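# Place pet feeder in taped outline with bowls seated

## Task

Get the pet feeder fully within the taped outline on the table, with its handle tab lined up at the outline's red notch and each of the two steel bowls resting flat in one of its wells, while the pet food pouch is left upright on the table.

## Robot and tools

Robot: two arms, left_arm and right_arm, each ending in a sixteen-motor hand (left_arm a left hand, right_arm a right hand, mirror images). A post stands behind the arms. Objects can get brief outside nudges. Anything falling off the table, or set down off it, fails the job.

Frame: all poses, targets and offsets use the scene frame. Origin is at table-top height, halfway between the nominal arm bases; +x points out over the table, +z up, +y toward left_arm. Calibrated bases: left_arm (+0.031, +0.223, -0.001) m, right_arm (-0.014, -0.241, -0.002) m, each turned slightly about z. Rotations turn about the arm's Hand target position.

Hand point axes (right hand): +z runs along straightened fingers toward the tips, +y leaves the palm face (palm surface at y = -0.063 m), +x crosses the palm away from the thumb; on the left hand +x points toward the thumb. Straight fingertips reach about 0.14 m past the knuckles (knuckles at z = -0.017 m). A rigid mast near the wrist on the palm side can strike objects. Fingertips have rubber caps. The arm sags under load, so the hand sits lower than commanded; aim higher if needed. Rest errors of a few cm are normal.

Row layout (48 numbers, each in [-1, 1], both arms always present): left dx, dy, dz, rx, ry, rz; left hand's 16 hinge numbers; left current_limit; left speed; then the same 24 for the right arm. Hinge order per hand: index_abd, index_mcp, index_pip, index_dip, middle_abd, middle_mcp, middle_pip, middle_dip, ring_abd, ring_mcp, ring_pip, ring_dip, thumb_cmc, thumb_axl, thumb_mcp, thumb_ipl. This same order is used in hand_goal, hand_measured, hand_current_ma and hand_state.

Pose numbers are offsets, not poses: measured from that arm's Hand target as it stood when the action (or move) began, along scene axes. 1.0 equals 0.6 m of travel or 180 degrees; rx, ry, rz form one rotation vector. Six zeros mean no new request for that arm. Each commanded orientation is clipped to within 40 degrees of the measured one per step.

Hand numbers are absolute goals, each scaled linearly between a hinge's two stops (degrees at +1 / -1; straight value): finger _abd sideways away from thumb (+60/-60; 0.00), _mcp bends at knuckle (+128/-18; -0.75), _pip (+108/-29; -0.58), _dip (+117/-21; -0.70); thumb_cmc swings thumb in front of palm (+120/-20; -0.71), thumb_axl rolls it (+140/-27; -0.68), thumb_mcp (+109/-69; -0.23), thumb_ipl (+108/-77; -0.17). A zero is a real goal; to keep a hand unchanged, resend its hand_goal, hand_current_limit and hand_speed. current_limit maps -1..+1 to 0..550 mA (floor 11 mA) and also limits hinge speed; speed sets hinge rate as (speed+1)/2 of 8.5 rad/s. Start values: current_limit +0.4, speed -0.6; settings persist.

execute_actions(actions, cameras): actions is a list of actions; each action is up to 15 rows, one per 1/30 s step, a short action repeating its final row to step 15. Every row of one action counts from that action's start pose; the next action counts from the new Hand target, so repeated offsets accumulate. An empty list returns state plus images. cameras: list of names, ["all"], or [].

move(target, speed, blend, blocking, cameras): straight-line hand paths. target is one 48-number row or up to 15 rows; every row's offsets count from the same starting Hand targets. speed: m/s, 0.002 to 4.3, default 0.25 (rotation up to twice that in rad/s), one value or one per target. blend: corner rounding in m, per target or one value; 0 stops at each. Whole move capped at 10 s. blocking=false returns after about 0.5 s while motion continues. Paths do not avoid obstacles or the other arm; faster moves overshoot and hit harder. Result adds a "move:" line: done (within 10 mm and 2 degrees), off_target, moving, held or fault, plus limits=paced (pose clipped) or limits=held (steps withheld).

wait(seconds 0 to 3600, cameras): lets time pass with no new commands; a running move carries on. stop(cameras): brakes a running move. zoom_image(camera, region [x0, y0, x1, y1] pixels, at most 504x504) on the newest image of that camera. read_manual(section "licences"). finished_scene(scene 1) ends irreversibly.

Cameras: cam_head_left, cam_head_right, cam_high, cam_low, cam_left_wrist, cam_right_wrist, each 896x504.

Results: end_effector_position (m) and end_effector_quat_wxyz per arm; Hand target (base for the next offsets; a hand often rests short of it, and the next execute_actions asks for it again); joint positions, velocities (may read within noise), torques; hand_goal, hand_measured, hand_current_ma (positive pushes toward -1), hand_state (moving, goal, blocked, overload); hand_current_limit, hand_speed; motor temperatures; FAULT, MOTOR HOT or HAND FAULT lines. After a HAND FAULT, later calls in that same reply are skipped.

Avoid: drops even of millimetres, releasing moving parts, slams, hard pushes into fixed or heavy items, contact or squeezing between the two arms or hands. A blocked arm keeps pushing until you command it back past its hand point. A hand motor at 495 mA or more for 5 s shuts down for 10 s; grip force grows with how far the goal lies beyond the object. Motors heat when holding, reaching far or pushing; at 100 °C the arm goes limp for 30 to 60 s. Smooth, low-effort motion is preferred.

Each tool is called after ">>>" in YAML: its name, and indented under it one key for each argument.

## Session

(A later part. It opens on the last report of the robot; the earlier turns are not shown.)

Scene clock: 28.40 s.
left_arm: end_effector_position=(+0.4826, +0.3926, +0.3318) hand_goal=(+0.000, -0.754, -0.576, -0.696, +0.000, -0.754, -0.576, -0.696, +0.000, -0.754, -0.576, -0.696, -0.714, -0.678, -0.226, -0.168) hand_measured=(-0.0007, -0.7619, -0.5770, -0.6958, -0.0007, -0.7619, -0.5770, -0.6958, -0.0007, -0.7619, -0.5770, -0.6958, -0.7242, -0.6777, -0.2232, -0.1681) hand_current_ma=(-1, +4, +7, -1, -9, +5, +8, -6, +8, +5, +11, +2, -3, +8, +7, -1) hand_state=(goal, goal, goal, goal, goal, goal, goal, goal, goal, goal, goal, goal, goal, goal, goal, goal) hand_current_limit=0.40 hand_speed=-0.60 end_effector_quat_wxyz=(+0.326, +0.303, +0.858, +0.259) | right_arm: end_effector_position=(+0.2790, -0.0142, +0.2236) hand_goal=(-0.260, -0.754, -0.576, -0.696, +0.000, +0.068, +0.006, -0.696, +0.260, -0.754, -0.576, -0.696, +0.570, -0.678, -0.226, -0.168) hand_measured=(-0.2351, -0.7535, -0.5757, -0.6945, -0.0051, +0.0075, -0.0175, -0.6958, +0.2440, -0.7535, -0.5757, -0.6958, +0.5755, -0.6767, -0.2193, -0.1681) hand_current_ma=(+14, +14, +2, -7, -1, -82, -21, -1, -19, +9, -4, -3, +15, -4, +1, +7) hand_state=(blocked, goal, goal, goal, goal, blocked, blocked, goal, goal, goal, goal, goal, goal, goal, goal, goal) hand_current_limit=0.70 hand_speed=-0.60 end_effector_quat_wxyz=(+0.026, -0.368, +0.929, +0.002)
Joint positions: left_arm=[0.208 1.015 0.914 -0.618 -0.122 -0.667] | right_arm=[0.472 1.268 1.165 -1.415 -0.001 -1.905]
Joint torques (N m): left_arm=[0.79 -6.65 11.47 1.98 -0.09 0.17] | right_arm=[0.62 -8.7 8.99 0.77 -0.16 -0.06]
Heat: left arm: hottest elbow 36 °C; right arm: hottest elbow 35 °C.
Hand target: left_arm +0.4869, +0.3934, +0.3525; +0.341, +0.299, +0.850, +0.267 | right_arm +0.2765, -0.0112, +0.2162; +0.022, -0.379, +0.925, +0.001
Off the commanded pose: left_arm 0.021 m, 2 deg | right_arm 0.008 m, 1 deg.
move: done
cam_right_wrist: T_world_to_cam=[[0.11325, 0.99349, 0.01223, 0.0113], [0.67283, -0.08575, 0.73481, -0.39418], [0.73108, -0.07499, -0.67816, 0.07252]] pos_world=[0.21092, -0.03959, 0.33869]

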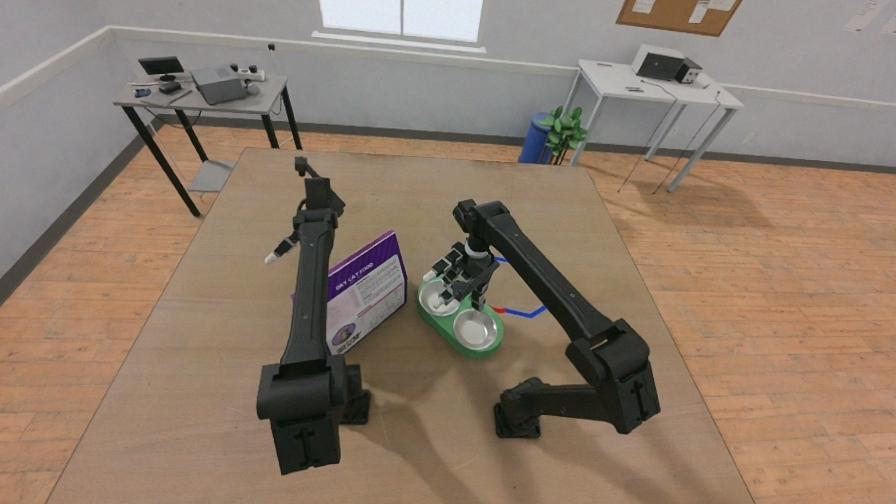

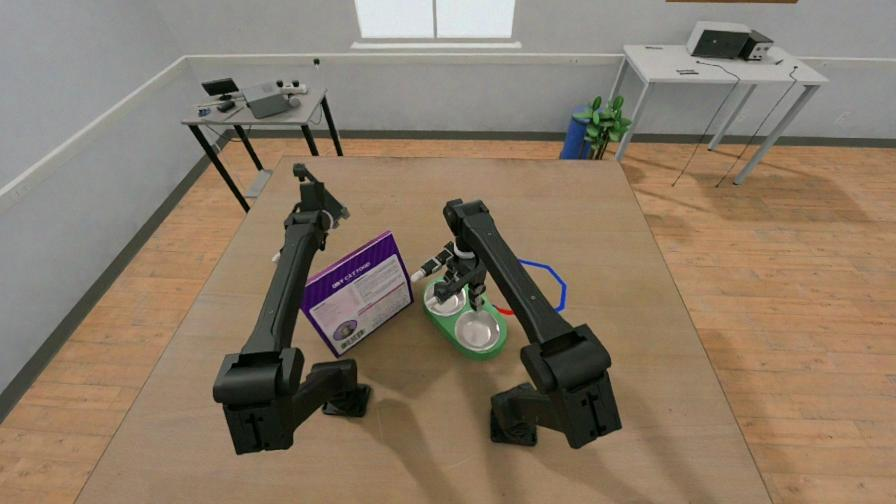

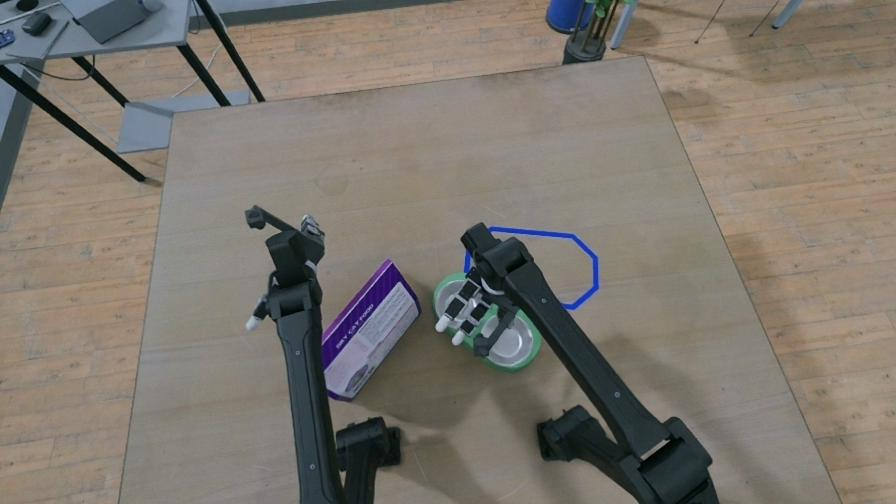

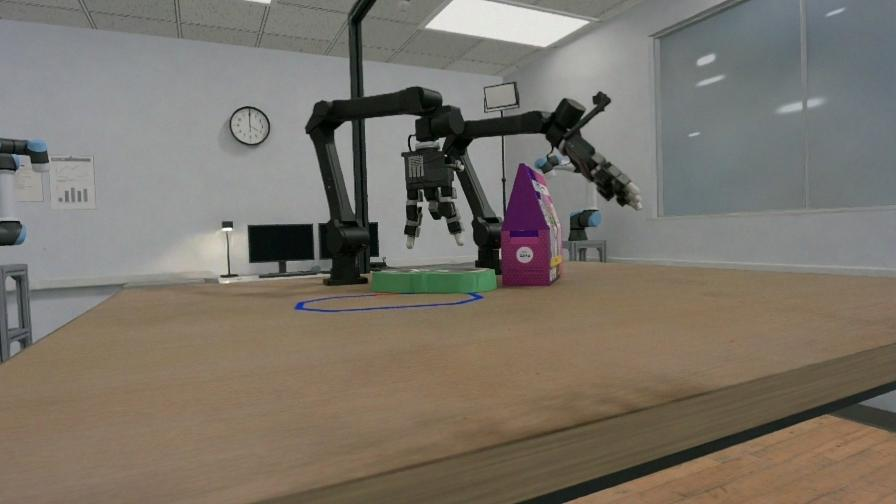

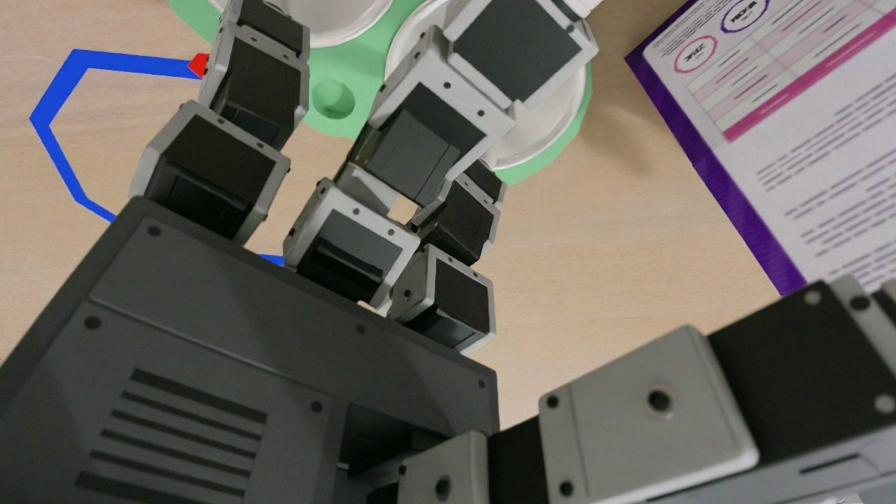

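>>> move:
  target: [0,0,0,0,0,0,0,-0.754,-0.576,-0.696,0,-0.754,-0.576,-0.696,0,-0.754,-0.576,-0.696,-0.714,-0.678,-0.226,-0.168,0.4,-0.6,-0.0458,0.0017,-0.06,-0.006,0.013,0,-0.26,-0.754,-0.576,-0.696,0,0.068,0.007,-0.696,0.26,-0.754,-0.576,-0.696,0.571,-0.678,-0.226,-0.168,0.7,-0.6]
  speed: 0.1
  cameras: ["cam_head_left","cam_head_right","cam_low","cam_right_wrist"]

>>> zoom_image:
  camera: "cam_head_left"
  region: [400, 230, 600, 380]

>>> zoom_image:
  camera: "cam_head_right"
  region: [400, 230, 600, 380]

>>> zoom_image:
  camera: "cam_low"
  region: [340, 180, 540, 320]

Scene clock: 31.10 s.
left_arm: end_effector_position=(+0.4826, +0.3926, +0.3318) hand_goal=(+0.000, -0.754, -0.576, -0.696, +0.000, -0.754, -0.576, -0.696, +0.000, -0.754, -0.576, -0.696, -0.714, -0.678, -0.226, -0.168) hand_measured=(-0.0007, -0.7619, -0.5770, -0.6958, +0.0008, -0.7631, -0.5770, -0.6958, -0.0007, -0.7631, -0.5770, -0.6958, -0.7242, -0.6777, -0.2242, -0.1681) hand_current_ma=(+3, +7, +6, -2, -13, -1, +15, -7, +7, +4, +12, +6, -8, +10, +9, -2) hand_state=(goal, goal, goal, goal, goal, goal, goal, goal, goal, goal, goal, goal, goal, goal, goal, goal) hand_current_limit=0.40 hand_speed=-0.60 end_effector_quat_wxyz=(+0.326, +0.303, +0.858, +0.259) | right_arm: end_effector_position=(+0.2516, -0.0132, +0.1812) hand_goal=(-0.260, -0.754, -0.576, -0.696, +0.000, +0.068, +0.006, -0.696, +0.260, -0.754, -0.576, -0.696, +0.570, -0.678, -0.226, -0.168) hand_measured=(-0.2351, -0.7535, -0.5770, -0.6945, -0.0051, +0.0075, -0.0175, -0.6971, +0.2440, -0.7535, -0.5770, -0.6958, +0.5730, -0.6777, -0.2183, -0.1672) hand_current_ma=(+30, +14, -1, +2, -14, -79, -27, -5, -13, +7, -1, -13, +9, -6, +15, +5) hand_state=(blocked, goal, goal, goal, goal, blocked, blocked, goal, goal, goal, goal, goal, moving, goal, goal, goal) hand_current_limit=0.70 hand_speed=-0.60 end_effector_quat_wxyz=(-0.005, -0.379, +0.925, +0.000)
Joint positions: left_arm=[0.208 1.015 0.914 -0.618 -0.122 -0.667] | right_arm=[0.508 1.268 1.053 -1.366 -0.001 -1.892]
Joint torques (N m): left_arm=[0.79 -6.65 11.47 1.98 -0.09 0.17] | right_arm=[0.62 -9.82 8.69 0.59 -0.18 0.18]
Heat: left arm: hottest elbow 37 °C; right arm: hottest elbow 35 °C.
Hand target: left_arm +0.4869, +0.3934, +0.3525; +0.341, +0.299, +0.850, +0.267 | right_arm +0.2489, -0.0104, +0.1800; -0.001, -0.379, +0.925, +0.000
Off the commanded pose: left_arm 0.021 m, 2 deg | right_arm 0.004 m, 0 deg.
move: done
cam_right_wrist: T_world_to_cam=[[0.08982, 0.99575, -0.02021, 0.02576], [0.71518, -0.05036, 0.69712, -0.34784], [0.69314, -0.07707, -0.71667, 0.0804]] pos_world=[0.19073, -0.03697, 0.30063]

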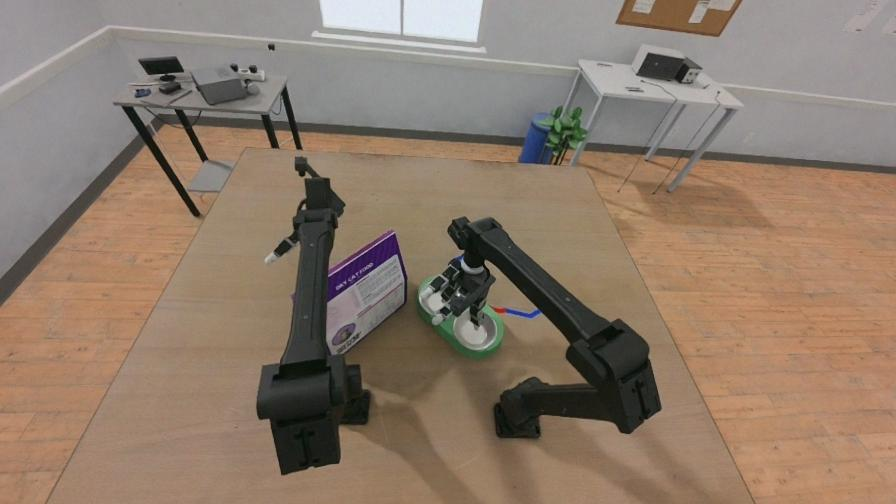

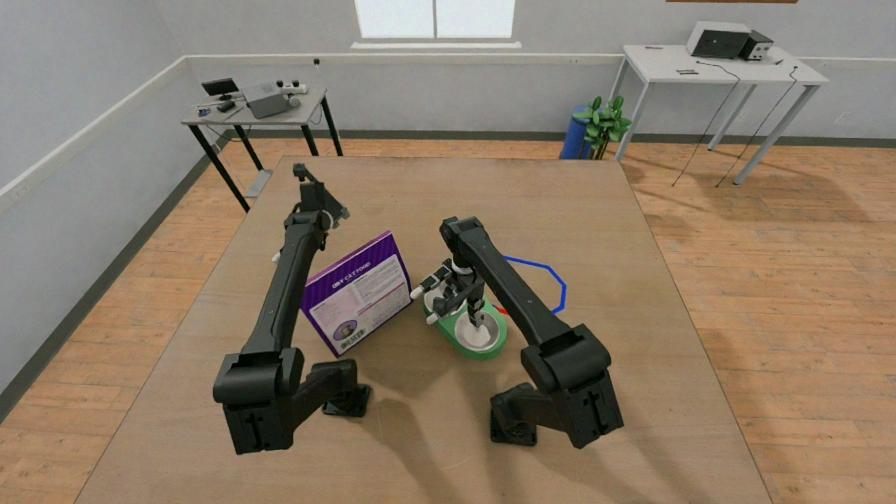

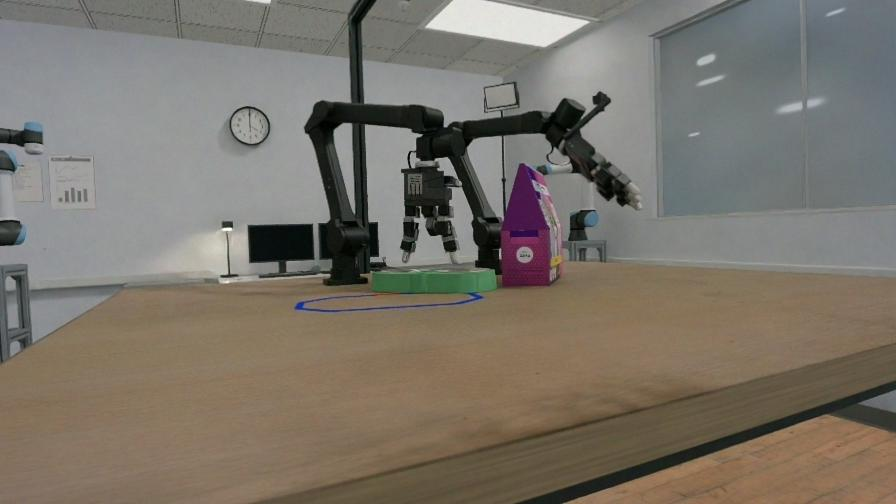

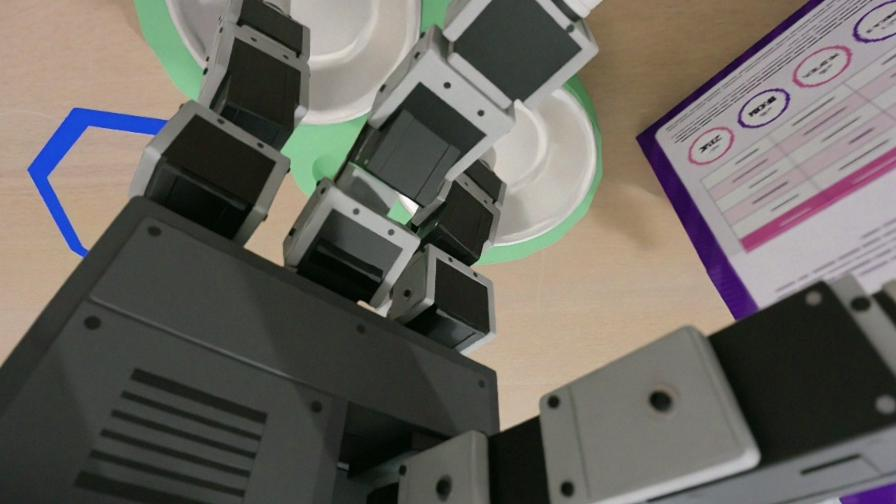

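Scaled by 2.520 from the camera's image (finer frame: 1280x720).

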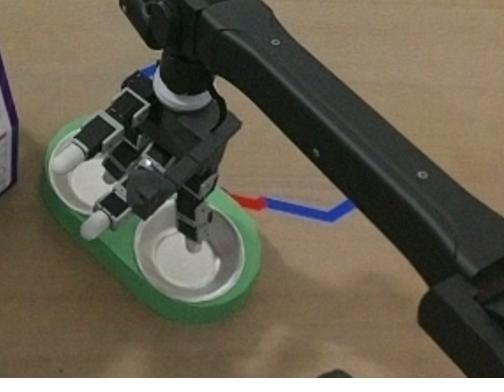

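Scaled by 2.520 from the camera's image (finer frame: 1280x720).

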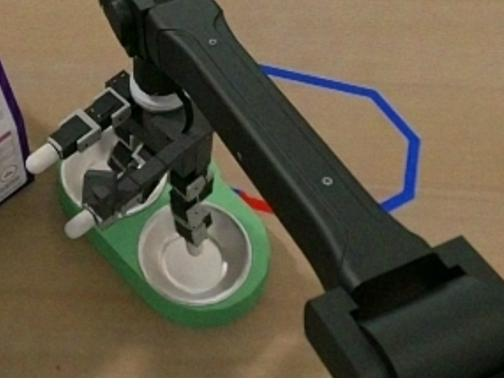

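Scaled by 2.520 from the camera's image (finer frame: 1280x720).

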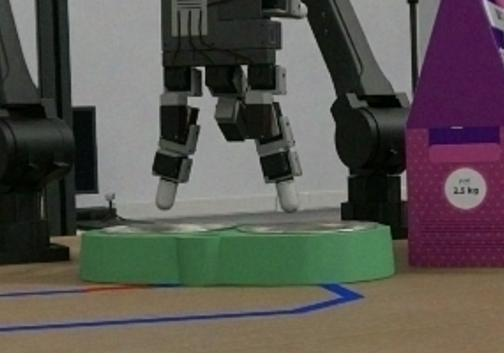

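>>> move:
  target: [0,0,0,0,0,0,0,-0.754,-0.576,-0.696,0,-0.754,-0.576,-0.696,0,-0.754,-0.576,-0.696,-0.714,-0.678,-0.226,-0.168,0.4,-0.6,0,0,-0.0417,0,0,0,-0.26,-0.754,-0.576,-0.696,0,0.068,0.007,-0.696,0.26,-0.754,-0.576,-0.696,0.571,-0.678,-0.226,-0.168,0.7,-0.6]
  speed: 0.05
  cameras: ["cam_head_left","cam_head_right","cam_low","cam_right_wrist"]

>>> zoom_image:
  camera: "cam_head_left"
  region: [400, 230, 600, 380]

>>> zoom_image:
  camera: "cam_head_right"
  region: [400, 230, 600, 380]

>>> zoom_image:
  camera: "cam_low"
  region: [340, 180, 540, 320]

Scene clock: 32.23 s.
left_arm: end_effector_position=(+0.4826, +0.3926, +0.3318) hand_goal=(+0.000, -0.754, -0.576, -0.696, +0.000, -0.754, -0.576, -0.696, +0.000, -0.754, -0.576, -0.696, -0.714, -0.678, -0.226, -0.168) hand_measured=(+0.0008, -0.7619, -0.5757, -0.6958, +0.0008, -0.7619, -0.5770, -0.6958, +0.0008, -0.7631, -0.5770, -0.6958, -0.7242, -0.6777, -0.2242, -0.1681) hand_current_ma=(+4, +5, +4, +3, -7, +2, +11, -6, +5, +6, +8, +5, -4, +5, +1, -4) hand_state=(goal, goal, goal, goal, goal, goal, goal, goal, goal, goal, goal, goal, goal, goal, goal, goal) hand_current_limit=0.40 hand_speed=-0.60 end_effector_quat_wxyz=(+0.326, +0.303, +0.858, +0.259) | right_arm: end_effector_position=(+0.2518, -0.0131, +0.1624) hand_goal=(-0.260, -0.754, -0.576, -0.696, +0.000, +0.068, +0.006, -0.696, +0.260, -0.754, -0.576, -0.696, +0.570, -0.678, -0.226, -0.168) hand_measured=(-0.2351, -0.7535, -0.5770, -0.6945, -0.0051, +0.0075, -0.0188, -0.6971, +0.2440, -0.7523, -0.5770, -0.6958, +0.5680, -0.6777, -0.2193, -0.1681) hand_current_ma=(+21, +15, +4, -3, -8, -81, -32, -9, -14, +7, -11, +3, +3, -4, +9, +2) hand_state=(blocked, goal, goal, goal, goal, blocked, blocked, goal, goal, goal, goal, goal, goal, goal, goal, goal) hand_current_limit=0.70 hand_speed=-0.60 end_effector_quat_wxyz=(+0.005, -0.379, +0.926, +0.001)
Joint positions: left_arm=[0.208 1.015 0.914 -0.618 -0.122 -0.667] | right_arm=[0.508 1.268 1.002 -1.296 -0.001 -1.891]
Joint torques (N m): left_arm=[0.79 -6.65 11.47 1.96 -0.09 0.17] | right_arm=[0.62 -8.35 8.46 0.66 -0.17 0.19]
Heat: left arm: hottest elbow 37 °C; right arm: hottest elbow 35 °C.
Hand target: left_arm +0.4869, +0.3934, +0.3525; +0.341, +0.299, +0.850, +0.267 | right_arm +0.2490, -0.0104, +0.1550; -0.001, -0.379, +0.925, +0.000
Off the commanded pose: left_arm 0.021 m, 2 deg | right_arm 0.008 m, 1 deg.
move: done
cam_right_wrist: T_world_to_cam=[[0.09128, 0.99577, -0.01028, 0.02325], [0.70313, -0.05714, 0.70876, -0.33381], [0.70518, -0.07193, -0.70537, 0.06202]] pos_world=[0.18886, -0.03776, 0.28058]

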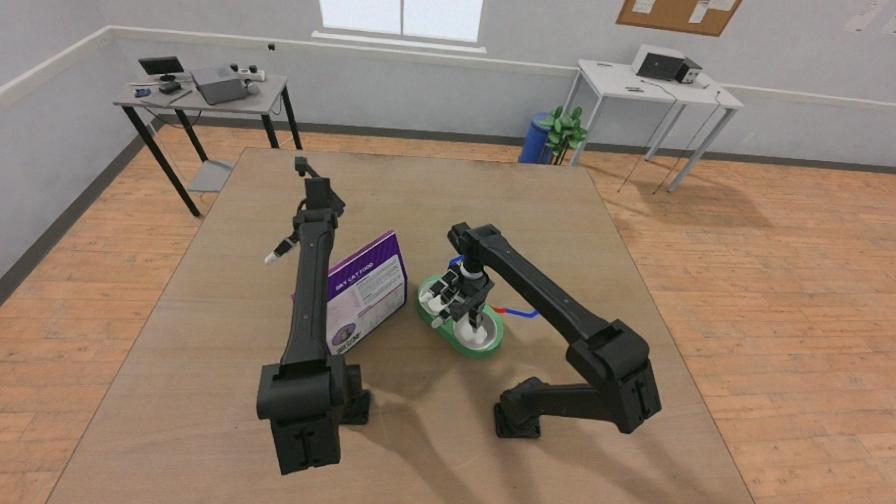

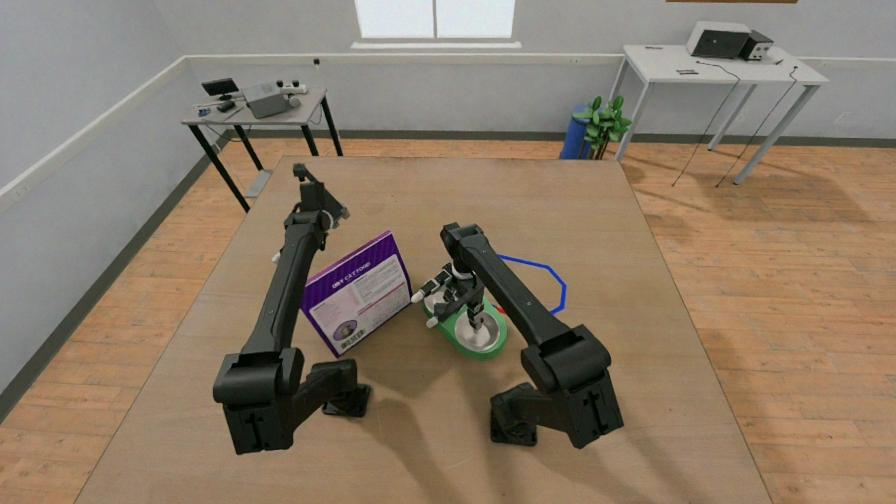

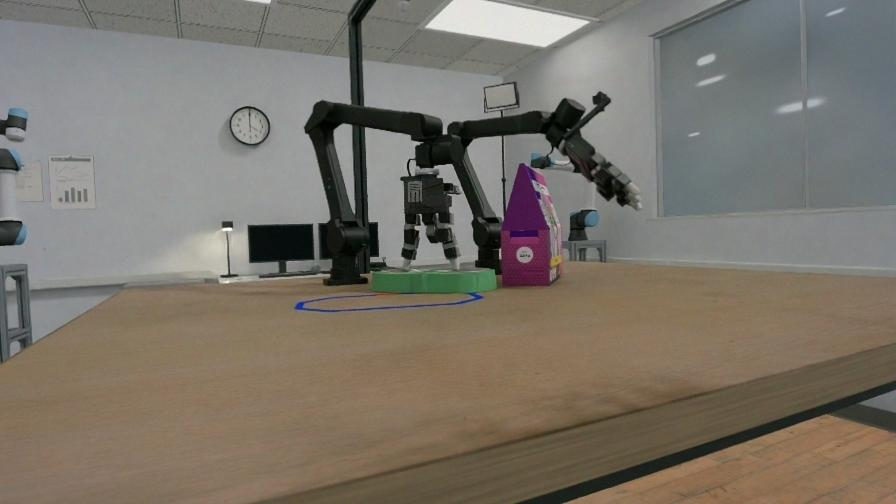

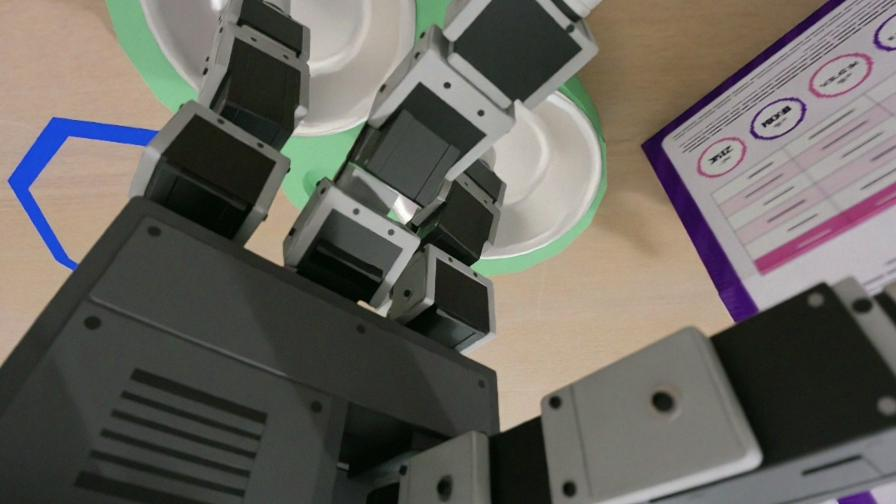

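Scaled by 2.520 from the camera's image (finer frame: 1280x720).

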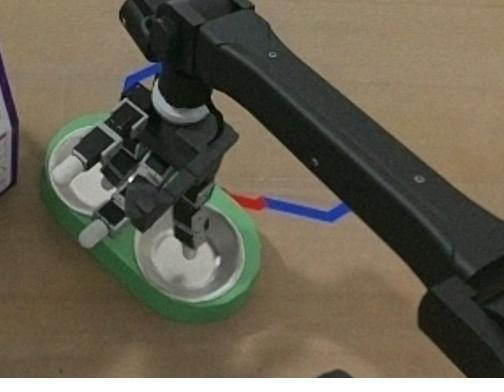

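Scaled by 2.520 from the camera's image (finer frame: 1280x720).

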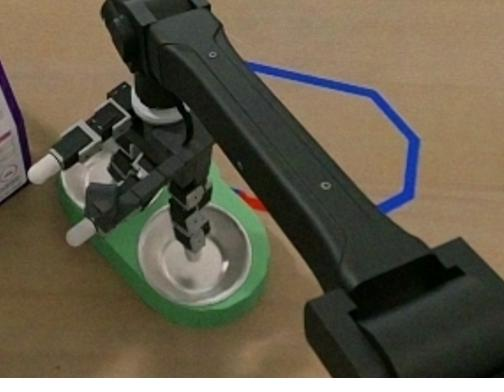

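Scaled by 2.520 from the camera's image (finer frame: 1280x720).

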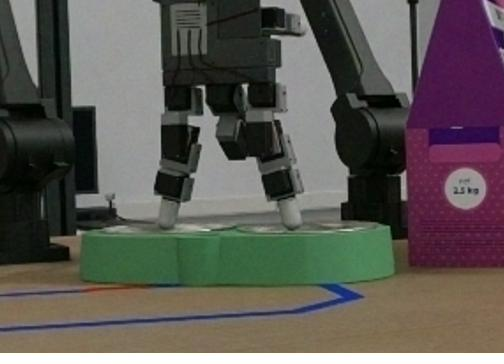

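>>> move:
  target: [0,0,0,0,0,0,0,-0.754,-0.576,-0.696,0,-0.754,-0.576,-0.696,0,-0.754,-0.576,-0.696,-0.714,-0.678,-0.226,-0.168,0.4,-0.6,0,0,-0.0167,-0.0015,0.003,0,-0.26,-0.754,-0.576,-0.696,0,0.068,0.007,-0.696,0.26,-0.754,-0.576,-0.696,0.571,-0.678,-0.226,-0.168,0.7,-0.6]
  speed: 0.05
  cameras: ["cam_low","cam_high","cam_head_right"]

>>> zoom_image:
  camera: "cam_low"
  region: [340, 180, 540, 320]

>>> zoom_image:
  camera: "cam_head_right"
  region: [430, 270, 530, 370]

Scene clock: 33.13 s.
left_arm: end_effector_position=(+0.4826, +0.3926, +0.3318) hand_goal=(+0.000, -0.754, -0.576, -0.696, +0.000, -0.754, -0.576, -0.696, +0.000, -0.754, -0.576, -0.696, -0.714, -0.678, -0.226, -0.168) hand_measured=(-0.0007, -0.7619, -0.5770, -0.6945, +0.0008, -0.7619, -0.5770, -0.6958, -0.0007, -0.7631, -0.5770, -0.6958, -0.7242, -0.6777, -0.2252, -0.1672) hand_current_ma=(+1, +2, +5, +0, -10, +0, +7, -7, +8, +3, +4, +3, -6, +1, +12, -3) hand_state=(goal, goal, goal, goal, goal, goal, goal, goal, goal, goal, goal, goal, goal, goal, goal, goal) hand_current_limit=0.40 hand_speed=-0.60 end_effector_quat_wxyz=(+0.326, +0.303, +0.858, +0.259) | right_arm: end_effector_position=(+0.2517, -0.0131, +0.1538) hand_goal=(-0.260, -0.754, -0.576, -0.696, +0.000, +0.068, +0.006, -0.696, +0.260, -0.754, -0.576, -0.696, +0.570, -0.678, -0.226, -0.168) hand_measured=(-0.2366, -0.7523, -0.5770, -0.6945, -0.0051, +0.0075, -0.0175, -0.6958, +0.2440, -0.7535, -0.5770, -0.6958, +0.5680, -0.6767, -0.2183, -0.1672) hand_current_ma=(+30, +6, -4, -11, -10, -69, -31, -4, -8, +8, -7, +1, +12, -3, +0, +14) hand_state=(blocked, goal, goal, goal, goal, blocked, blocked, goal, goal, goal, goal, goal, goal, goal, goal, goal) hand_current_limit=0.70 hand_speed=-0.60 end_effector_quat_wxyz=(+0.002, -0.379, +0.926, +0.001)
Joint positions: left_arm=[0.208 1.015 0.914 -0.618 -0.122 -0.667] | right_arm=[0.508 1.279 0.988 -1.277 -0.001 -1.891]
Joint torques (N m): left_arm=[0.79 -6.71 11.47 1.98 -0.09 0.16] | right_arm=[0.56 -8.06 8.44 0.62 -0.17 0.18]
Heat: left arm: hottest elbow 37 °C; right arm: hottest elbow 35 °C.
Hand target: left_arm +0.4869, +0.3934, +0.3525; +0.341, +0.299, +0.850, +0.267 | right_arm +0.2490, -0.0103, +0.1452; -0.006, -0.379, +0.925, -0.001
Off the commanded pose: left_arm 0.021 m, 2 deg | right_arm 0.010 m, 1 deg.
move: done
Images, in order (width x height): cam_head_right 896x504, cam_high 896x504, cam_low 896x504.

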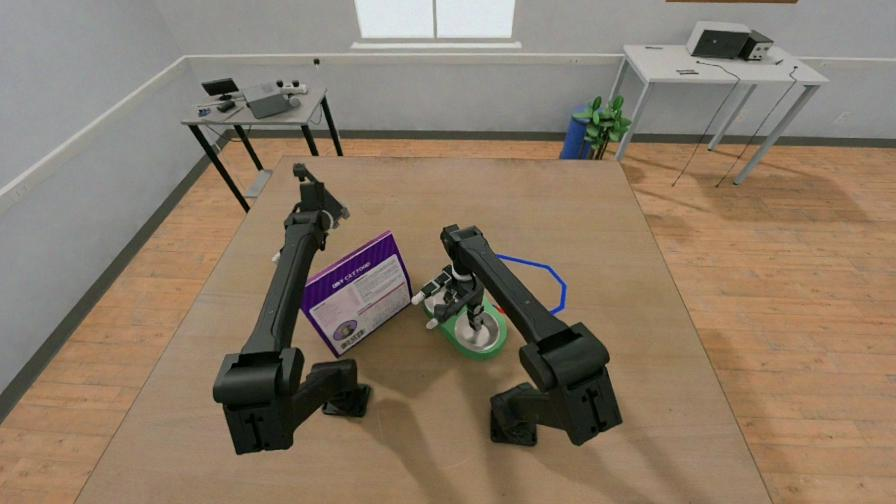

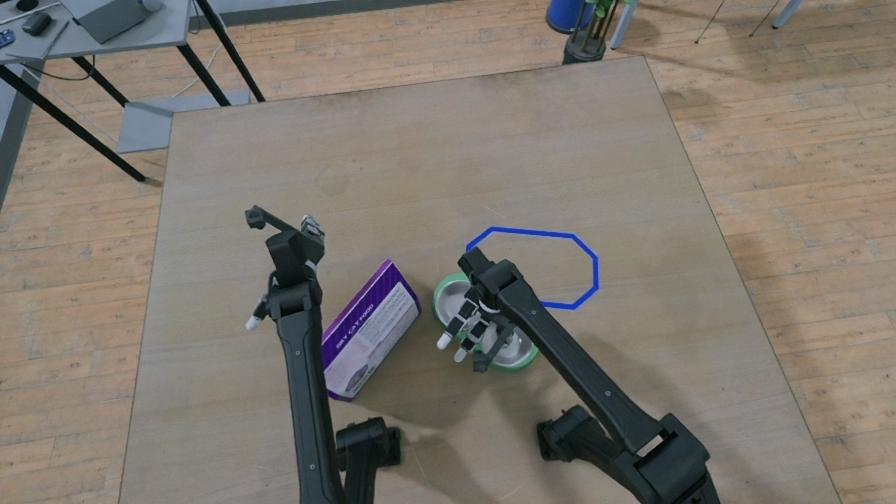

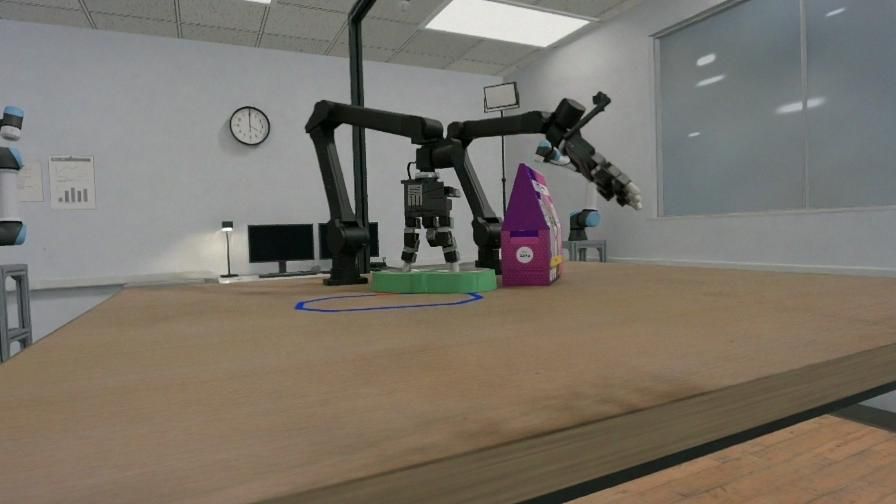

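Scaled by 2.520 from the camera's image (finer frame: 1280x720).

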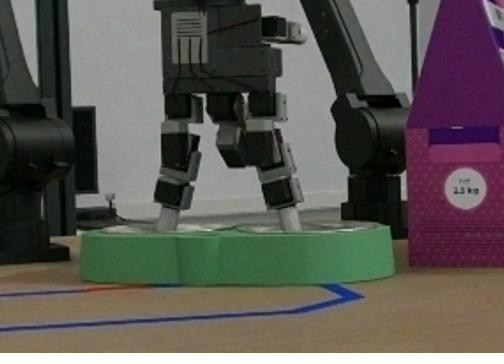

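Scaled by 5.040 from the camera's image (finer frame: 1280x720).

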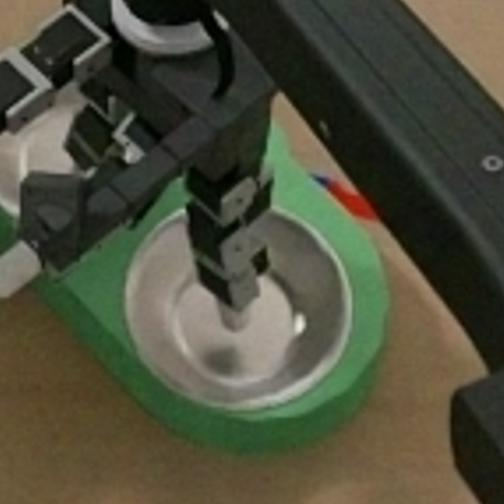

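>>> move:
  target: [0,0,0,0,0,0,0,-0.754,-0.576,-0.696,0,-0.754,-0.576,-0.696,0,-0.754,-0.576,-0.696,-0.714,-0.678,-0.226,-0.168,0.4,-0.6,0,0,-0.02,0,0,0,-0.5,-0.754,-0.576,-0.696,0,0.068,0.007,-0.696,0.5,-0.754,-0.576,-0.696,0.571,-0.678,-0.226,-0.168,0.7,-0.9]
  speed: 0.03
  cameras: ["cam_low","cam_high","cam_head_right"]

>>> zoom_image:
  camera: "cam_low"
  region: [340, 180, 540, 320]

>>> zoom_image:
  camera: "cam_head_right"
  region: [430, 270, 530, 370]

Scene clock: 34.40 s.
left_arm: end_effector_position=(+0.4826, +0.3926, +0.3318) hand_goal=(+0.000, -0.754, -0.576, -0.696, +0.000, -0.754, -0.576, -0.696, +0.000, -0.754, -0.576, -0.696, -0.714, -0.678, -0.226, -0.168) hand_measured=(+0.0008, -0.7619, -0.5757, -0.6971, +0.0008, -0.7619, -0.5770, -0.6958, +0.0008, -0.7631, -0.5770, -0.6971, -0.7242, -0.6777, -0.2242, -0.1672) hand_current_ma=(+1, +5, +7, -3, -7, +3, +11, -4, +8, +7, +9, +1, -4, +5, +5, -4) hand_state=(goal, goal, goal, goal, goal, goal, goal, goal, goal, goal, goal, goal, goal, goal, goal, goal) hand_current_limit=0.40 hand_speed=-0.60 end_effector_quat_wxyz=(+0.326, +0.303, +0.858, +0.259) | right_arm: end_effector_position=(+0.2521, -0.0129, +0.1421) hand_goal=(-0.500, -0.754, -0.576, -0.696, +0.000, +0.068, +0.006, -0.696, +0.500, -0.754, -0.576, -0.696, +0.570, -0.678, -0.226, -0.168) hand_measured=(-0.4549, -0.7535, -0.5770, -0.6945, -0.0051, +0.0075, -0.0175, -0.6958, +0.4623, -0.7535, -0.5770, -0.6958, +0.5680, -0.6777, -0.2193, -0.1681) hand_current_ma=(+30, +6, -3, +1, -12, -69, -33, -3, -33, +0, -4, +4, -7, +9, +8, +2) hand_state=(blocked, goal, goal, goal, goal, blocked, blocked, goal, blocked, goal, goal, goal, goal, goal, goal, goal) hand_current_limit=0.70 hand_speed=-0.90 end_effector_quat_wxyz=(+0.002, -0.379, +0.926, +0.001)
Joint positions: left_arm=[0.208 1.015 0.914 -0.618 -0.122 -0.667] | right_arm=[0.508 1.289 0.965 -1.243 -0.001 -1.891]
Joint torques (N m): left_arm=[0.79 -6.71 11.45 1.99 -0.09 0.17] | right_arm=[0.56 -8.06 8.31 0.65 -0.17 0.18]
Heat: left arm: hottest elbow 37 °C; right arm: hottest elbow 35 °C.
Hand target: left_arm +0.4869, +0.3934, +0.3525; +0.341, +0.299, +0.850, +0.267 | right_arm +0.2491, -0.0103, +0.1331; -0.006, -0.379, +0.925, -0.001
Off the commanded pose: left_arm 0.021 m, 2 deg | right_arm 0.010 m, 1 deg.
move: done
Images, in order (width x height): cam_head_right 896x504, cam_high 896x504, cam_low 896x504.

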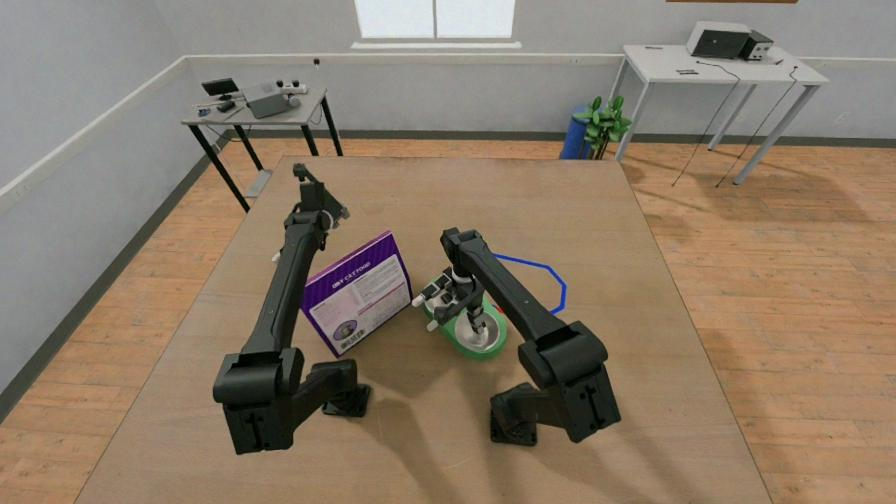

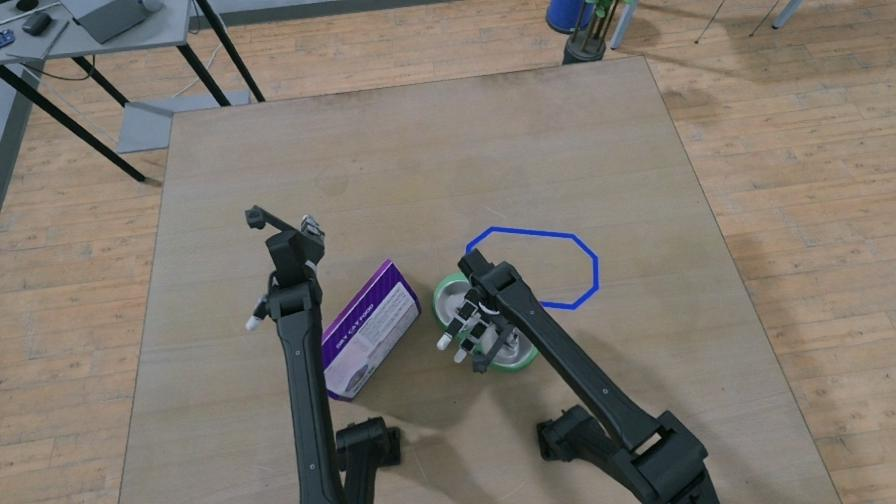

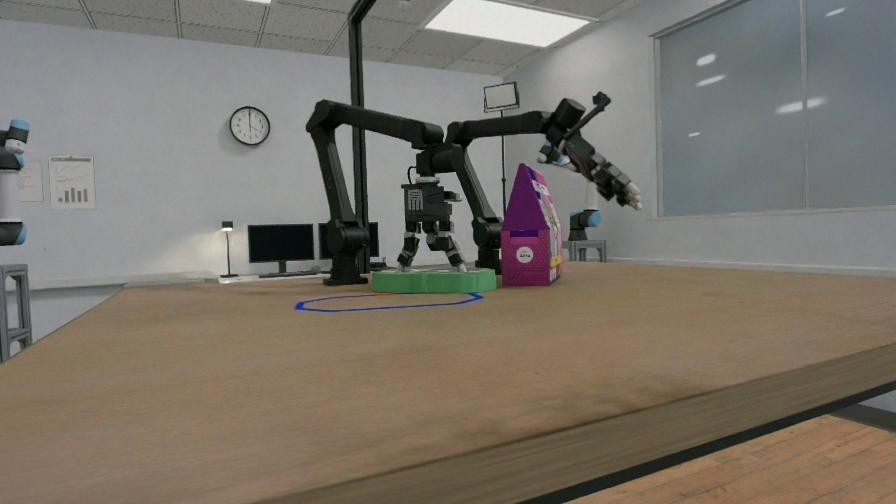

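Scaled by 2.520 from the camera's image (finer frame: 1280x720).

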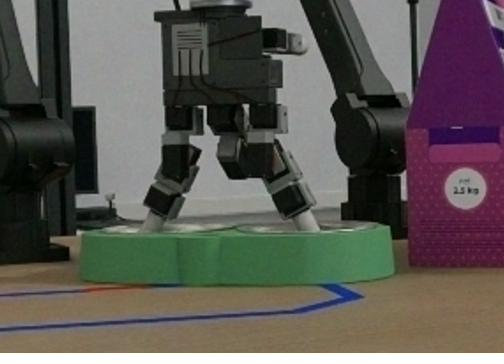

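Scaled by 5.040 from the camera's image (finer frame: 1280x720).

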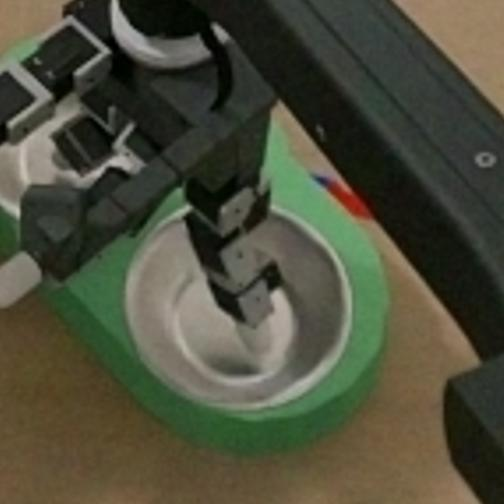

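>>> move:
  target: [0,0,0,0,0,0,0,-0.754,-0.576,-0.696,0,-0.754,-0.576,-0.696,0,-0.754,-0.576,-0.696,-0.714,-0.678,-0.226,-0.168,0.4,-0.6,0,0,-0.01,0,0,0,-0.65,-0.754,-0.576,-0.696,0,0.068,0.007,-0.696,0.65,-0.754,-0.576,-0.696,0.571,-0.678,-0.226,-0.168,0.5,-0.9]
  speed: 0.03
  cameras: ["cam_low","cam_high","cam_head_right"]

>>> zoom_image:
  camera: "cam_low"
  region: [340, 180, 540, 320]

>>> zoom_image:
  camera: "cam_head_right"
  region: [430, 270, 530, 370]

Scene clock: 35.37 s.
left_arm: end_effector_position=(+0.4826, +0.3926, +0.3318) hand_goal=(+0.000, -0.754, -0.576, -0.696, +0.000, -0.754, -0.576, -0.696, +0.000, -0.754, -0.576, -0.696, -0.714, -0.678, -0.226, -0.168) hand_measured=(-0.0007, -0.7619, -0.5770, -0.6958, +0.0008, -0.7619, -0.5770, -0.6958, +0.0008, -0.7631, -0.5770, -0.6958, -0.7242, -0.6777, -0.2242, -0.1681) hand_current_ma=(-3, +1, +8, -3, -5, +1, +8, -4, +9, +9, +6, +1, -8, +6, +10, +4) hand_state=(goal, goal, goal, goal, goal, goal, goal, goal, goal, goal, goal, goal, goal, goal, goal, goal) hand_current_limit=0.40 hand_speed=-0.60 end_effector_quat_wxyz=(+0.326, +0.303, +0.858, +0.259) | right_arm: end_effector_position=(+0.2521, -0.0129, +0.1362) hand_goal=(-0.650, -0.754, -0.576, -0.696, +0.000, +0.068, +0.006, -0.696, +0.650, -0.754, -0.576, -0.696, +0.570, -0.678, -0.226, -0.168) hand_measured=(-0.5970, -0.7535, -0.5770, -0.6945, -0.0051, +0.0075, -0.0175, -0.6958, +0.6059, -0.7535, -0.5770, -0.6958, +0.5693, -0.6777, -0.2193, -0.1672) hand_current_ma=(+48, +11, +1, +3, +2, -85, -27, -4, -37, +10, -13, +6, +7, +3, +3, -14) hand_state=(blocked, goal, goal, goal, goal, blocked, blocked, goal, blocked, goal, goal, goal, goal, goal, goal, goal) hand_current_limit=0.50 hand_speed=-0.90 end_effector_quat_wxyz=(+0.002, -0.379, +0.926, +0.001)
Joint positions: left_arm=[0.208 1.015 0.914 -0.618 -0.122 -0.667] | right_arm=[0.508 1.295 0.954 -1.226 -0.001 -1.891]
Joint torques (N m): left_arm=[0.79 -6.65 11.47 1.98 -0.09 0.16] | right_arm=[0.62 -8.06 8.28 0.65 -0.17 0.18]
Heat: left arm: hottest elbow 37 °C; right arm: hottest elbow 35 °C.
Hand target: left_arm +0.4869, +0.3934, +0.3525; +0.341, +0.299, +0.850, +0.267 | right_arm +0.2490, -0.0104, +0.1271; -0.006, -0.379, +0.925, -0.001
Off the commanded pose: left_arm 0.021 m, 2 deg | right_arm 0.010 m, 1 deg.
move: done
Images, in order (width x height): cam_head_right 896x504, cam_high 896x504, cam_low 896x504.

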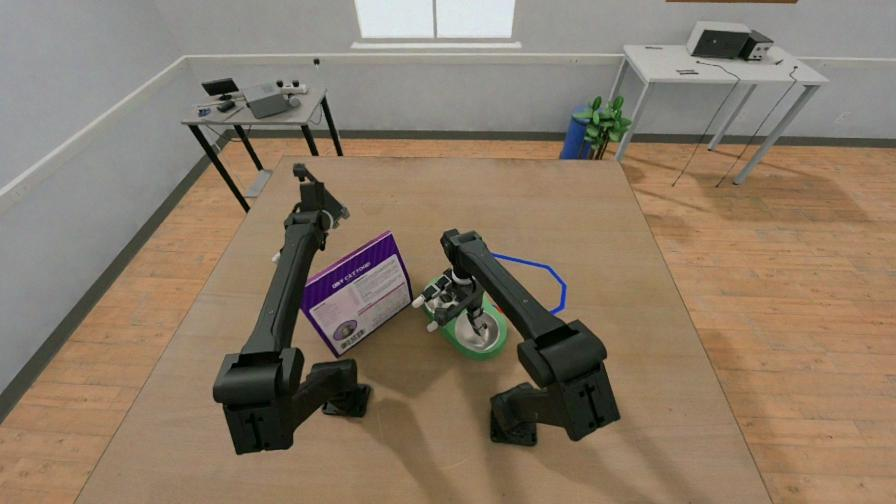

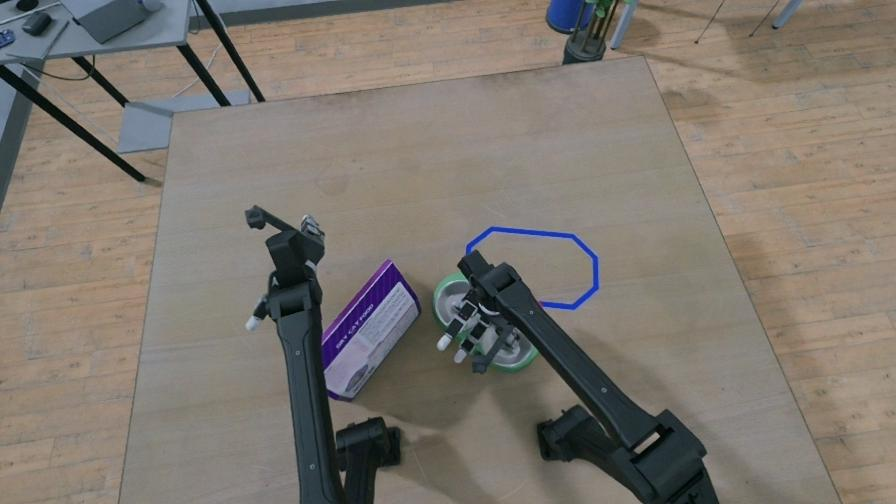

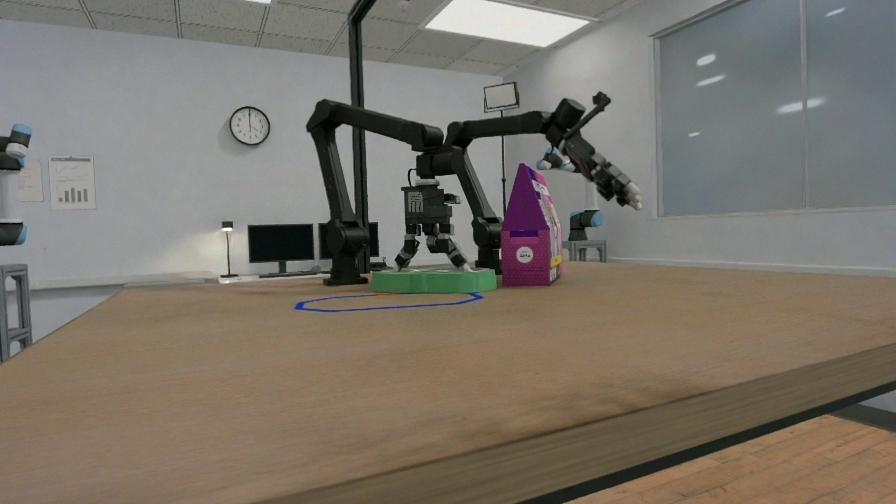

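Scaled by 2.520 from the camera's image (finer frame: 1280x720).

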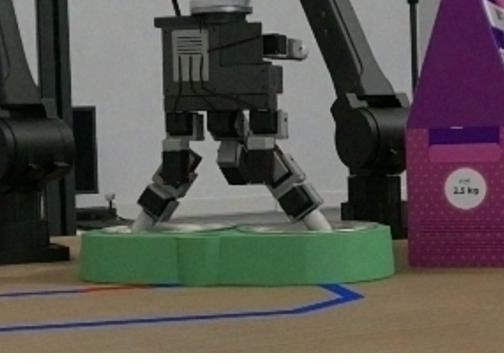

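Scaled by 5.040 from the camera's image (finer frame: 1280x720).

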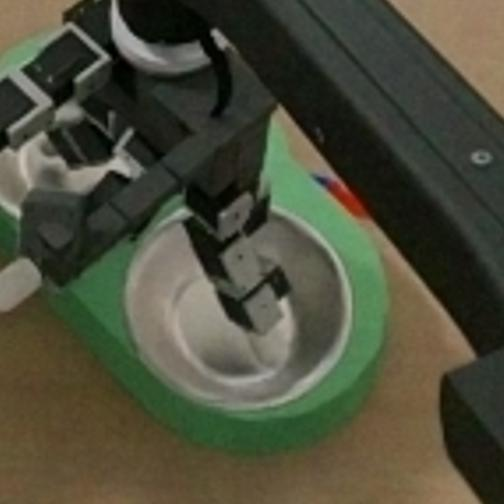

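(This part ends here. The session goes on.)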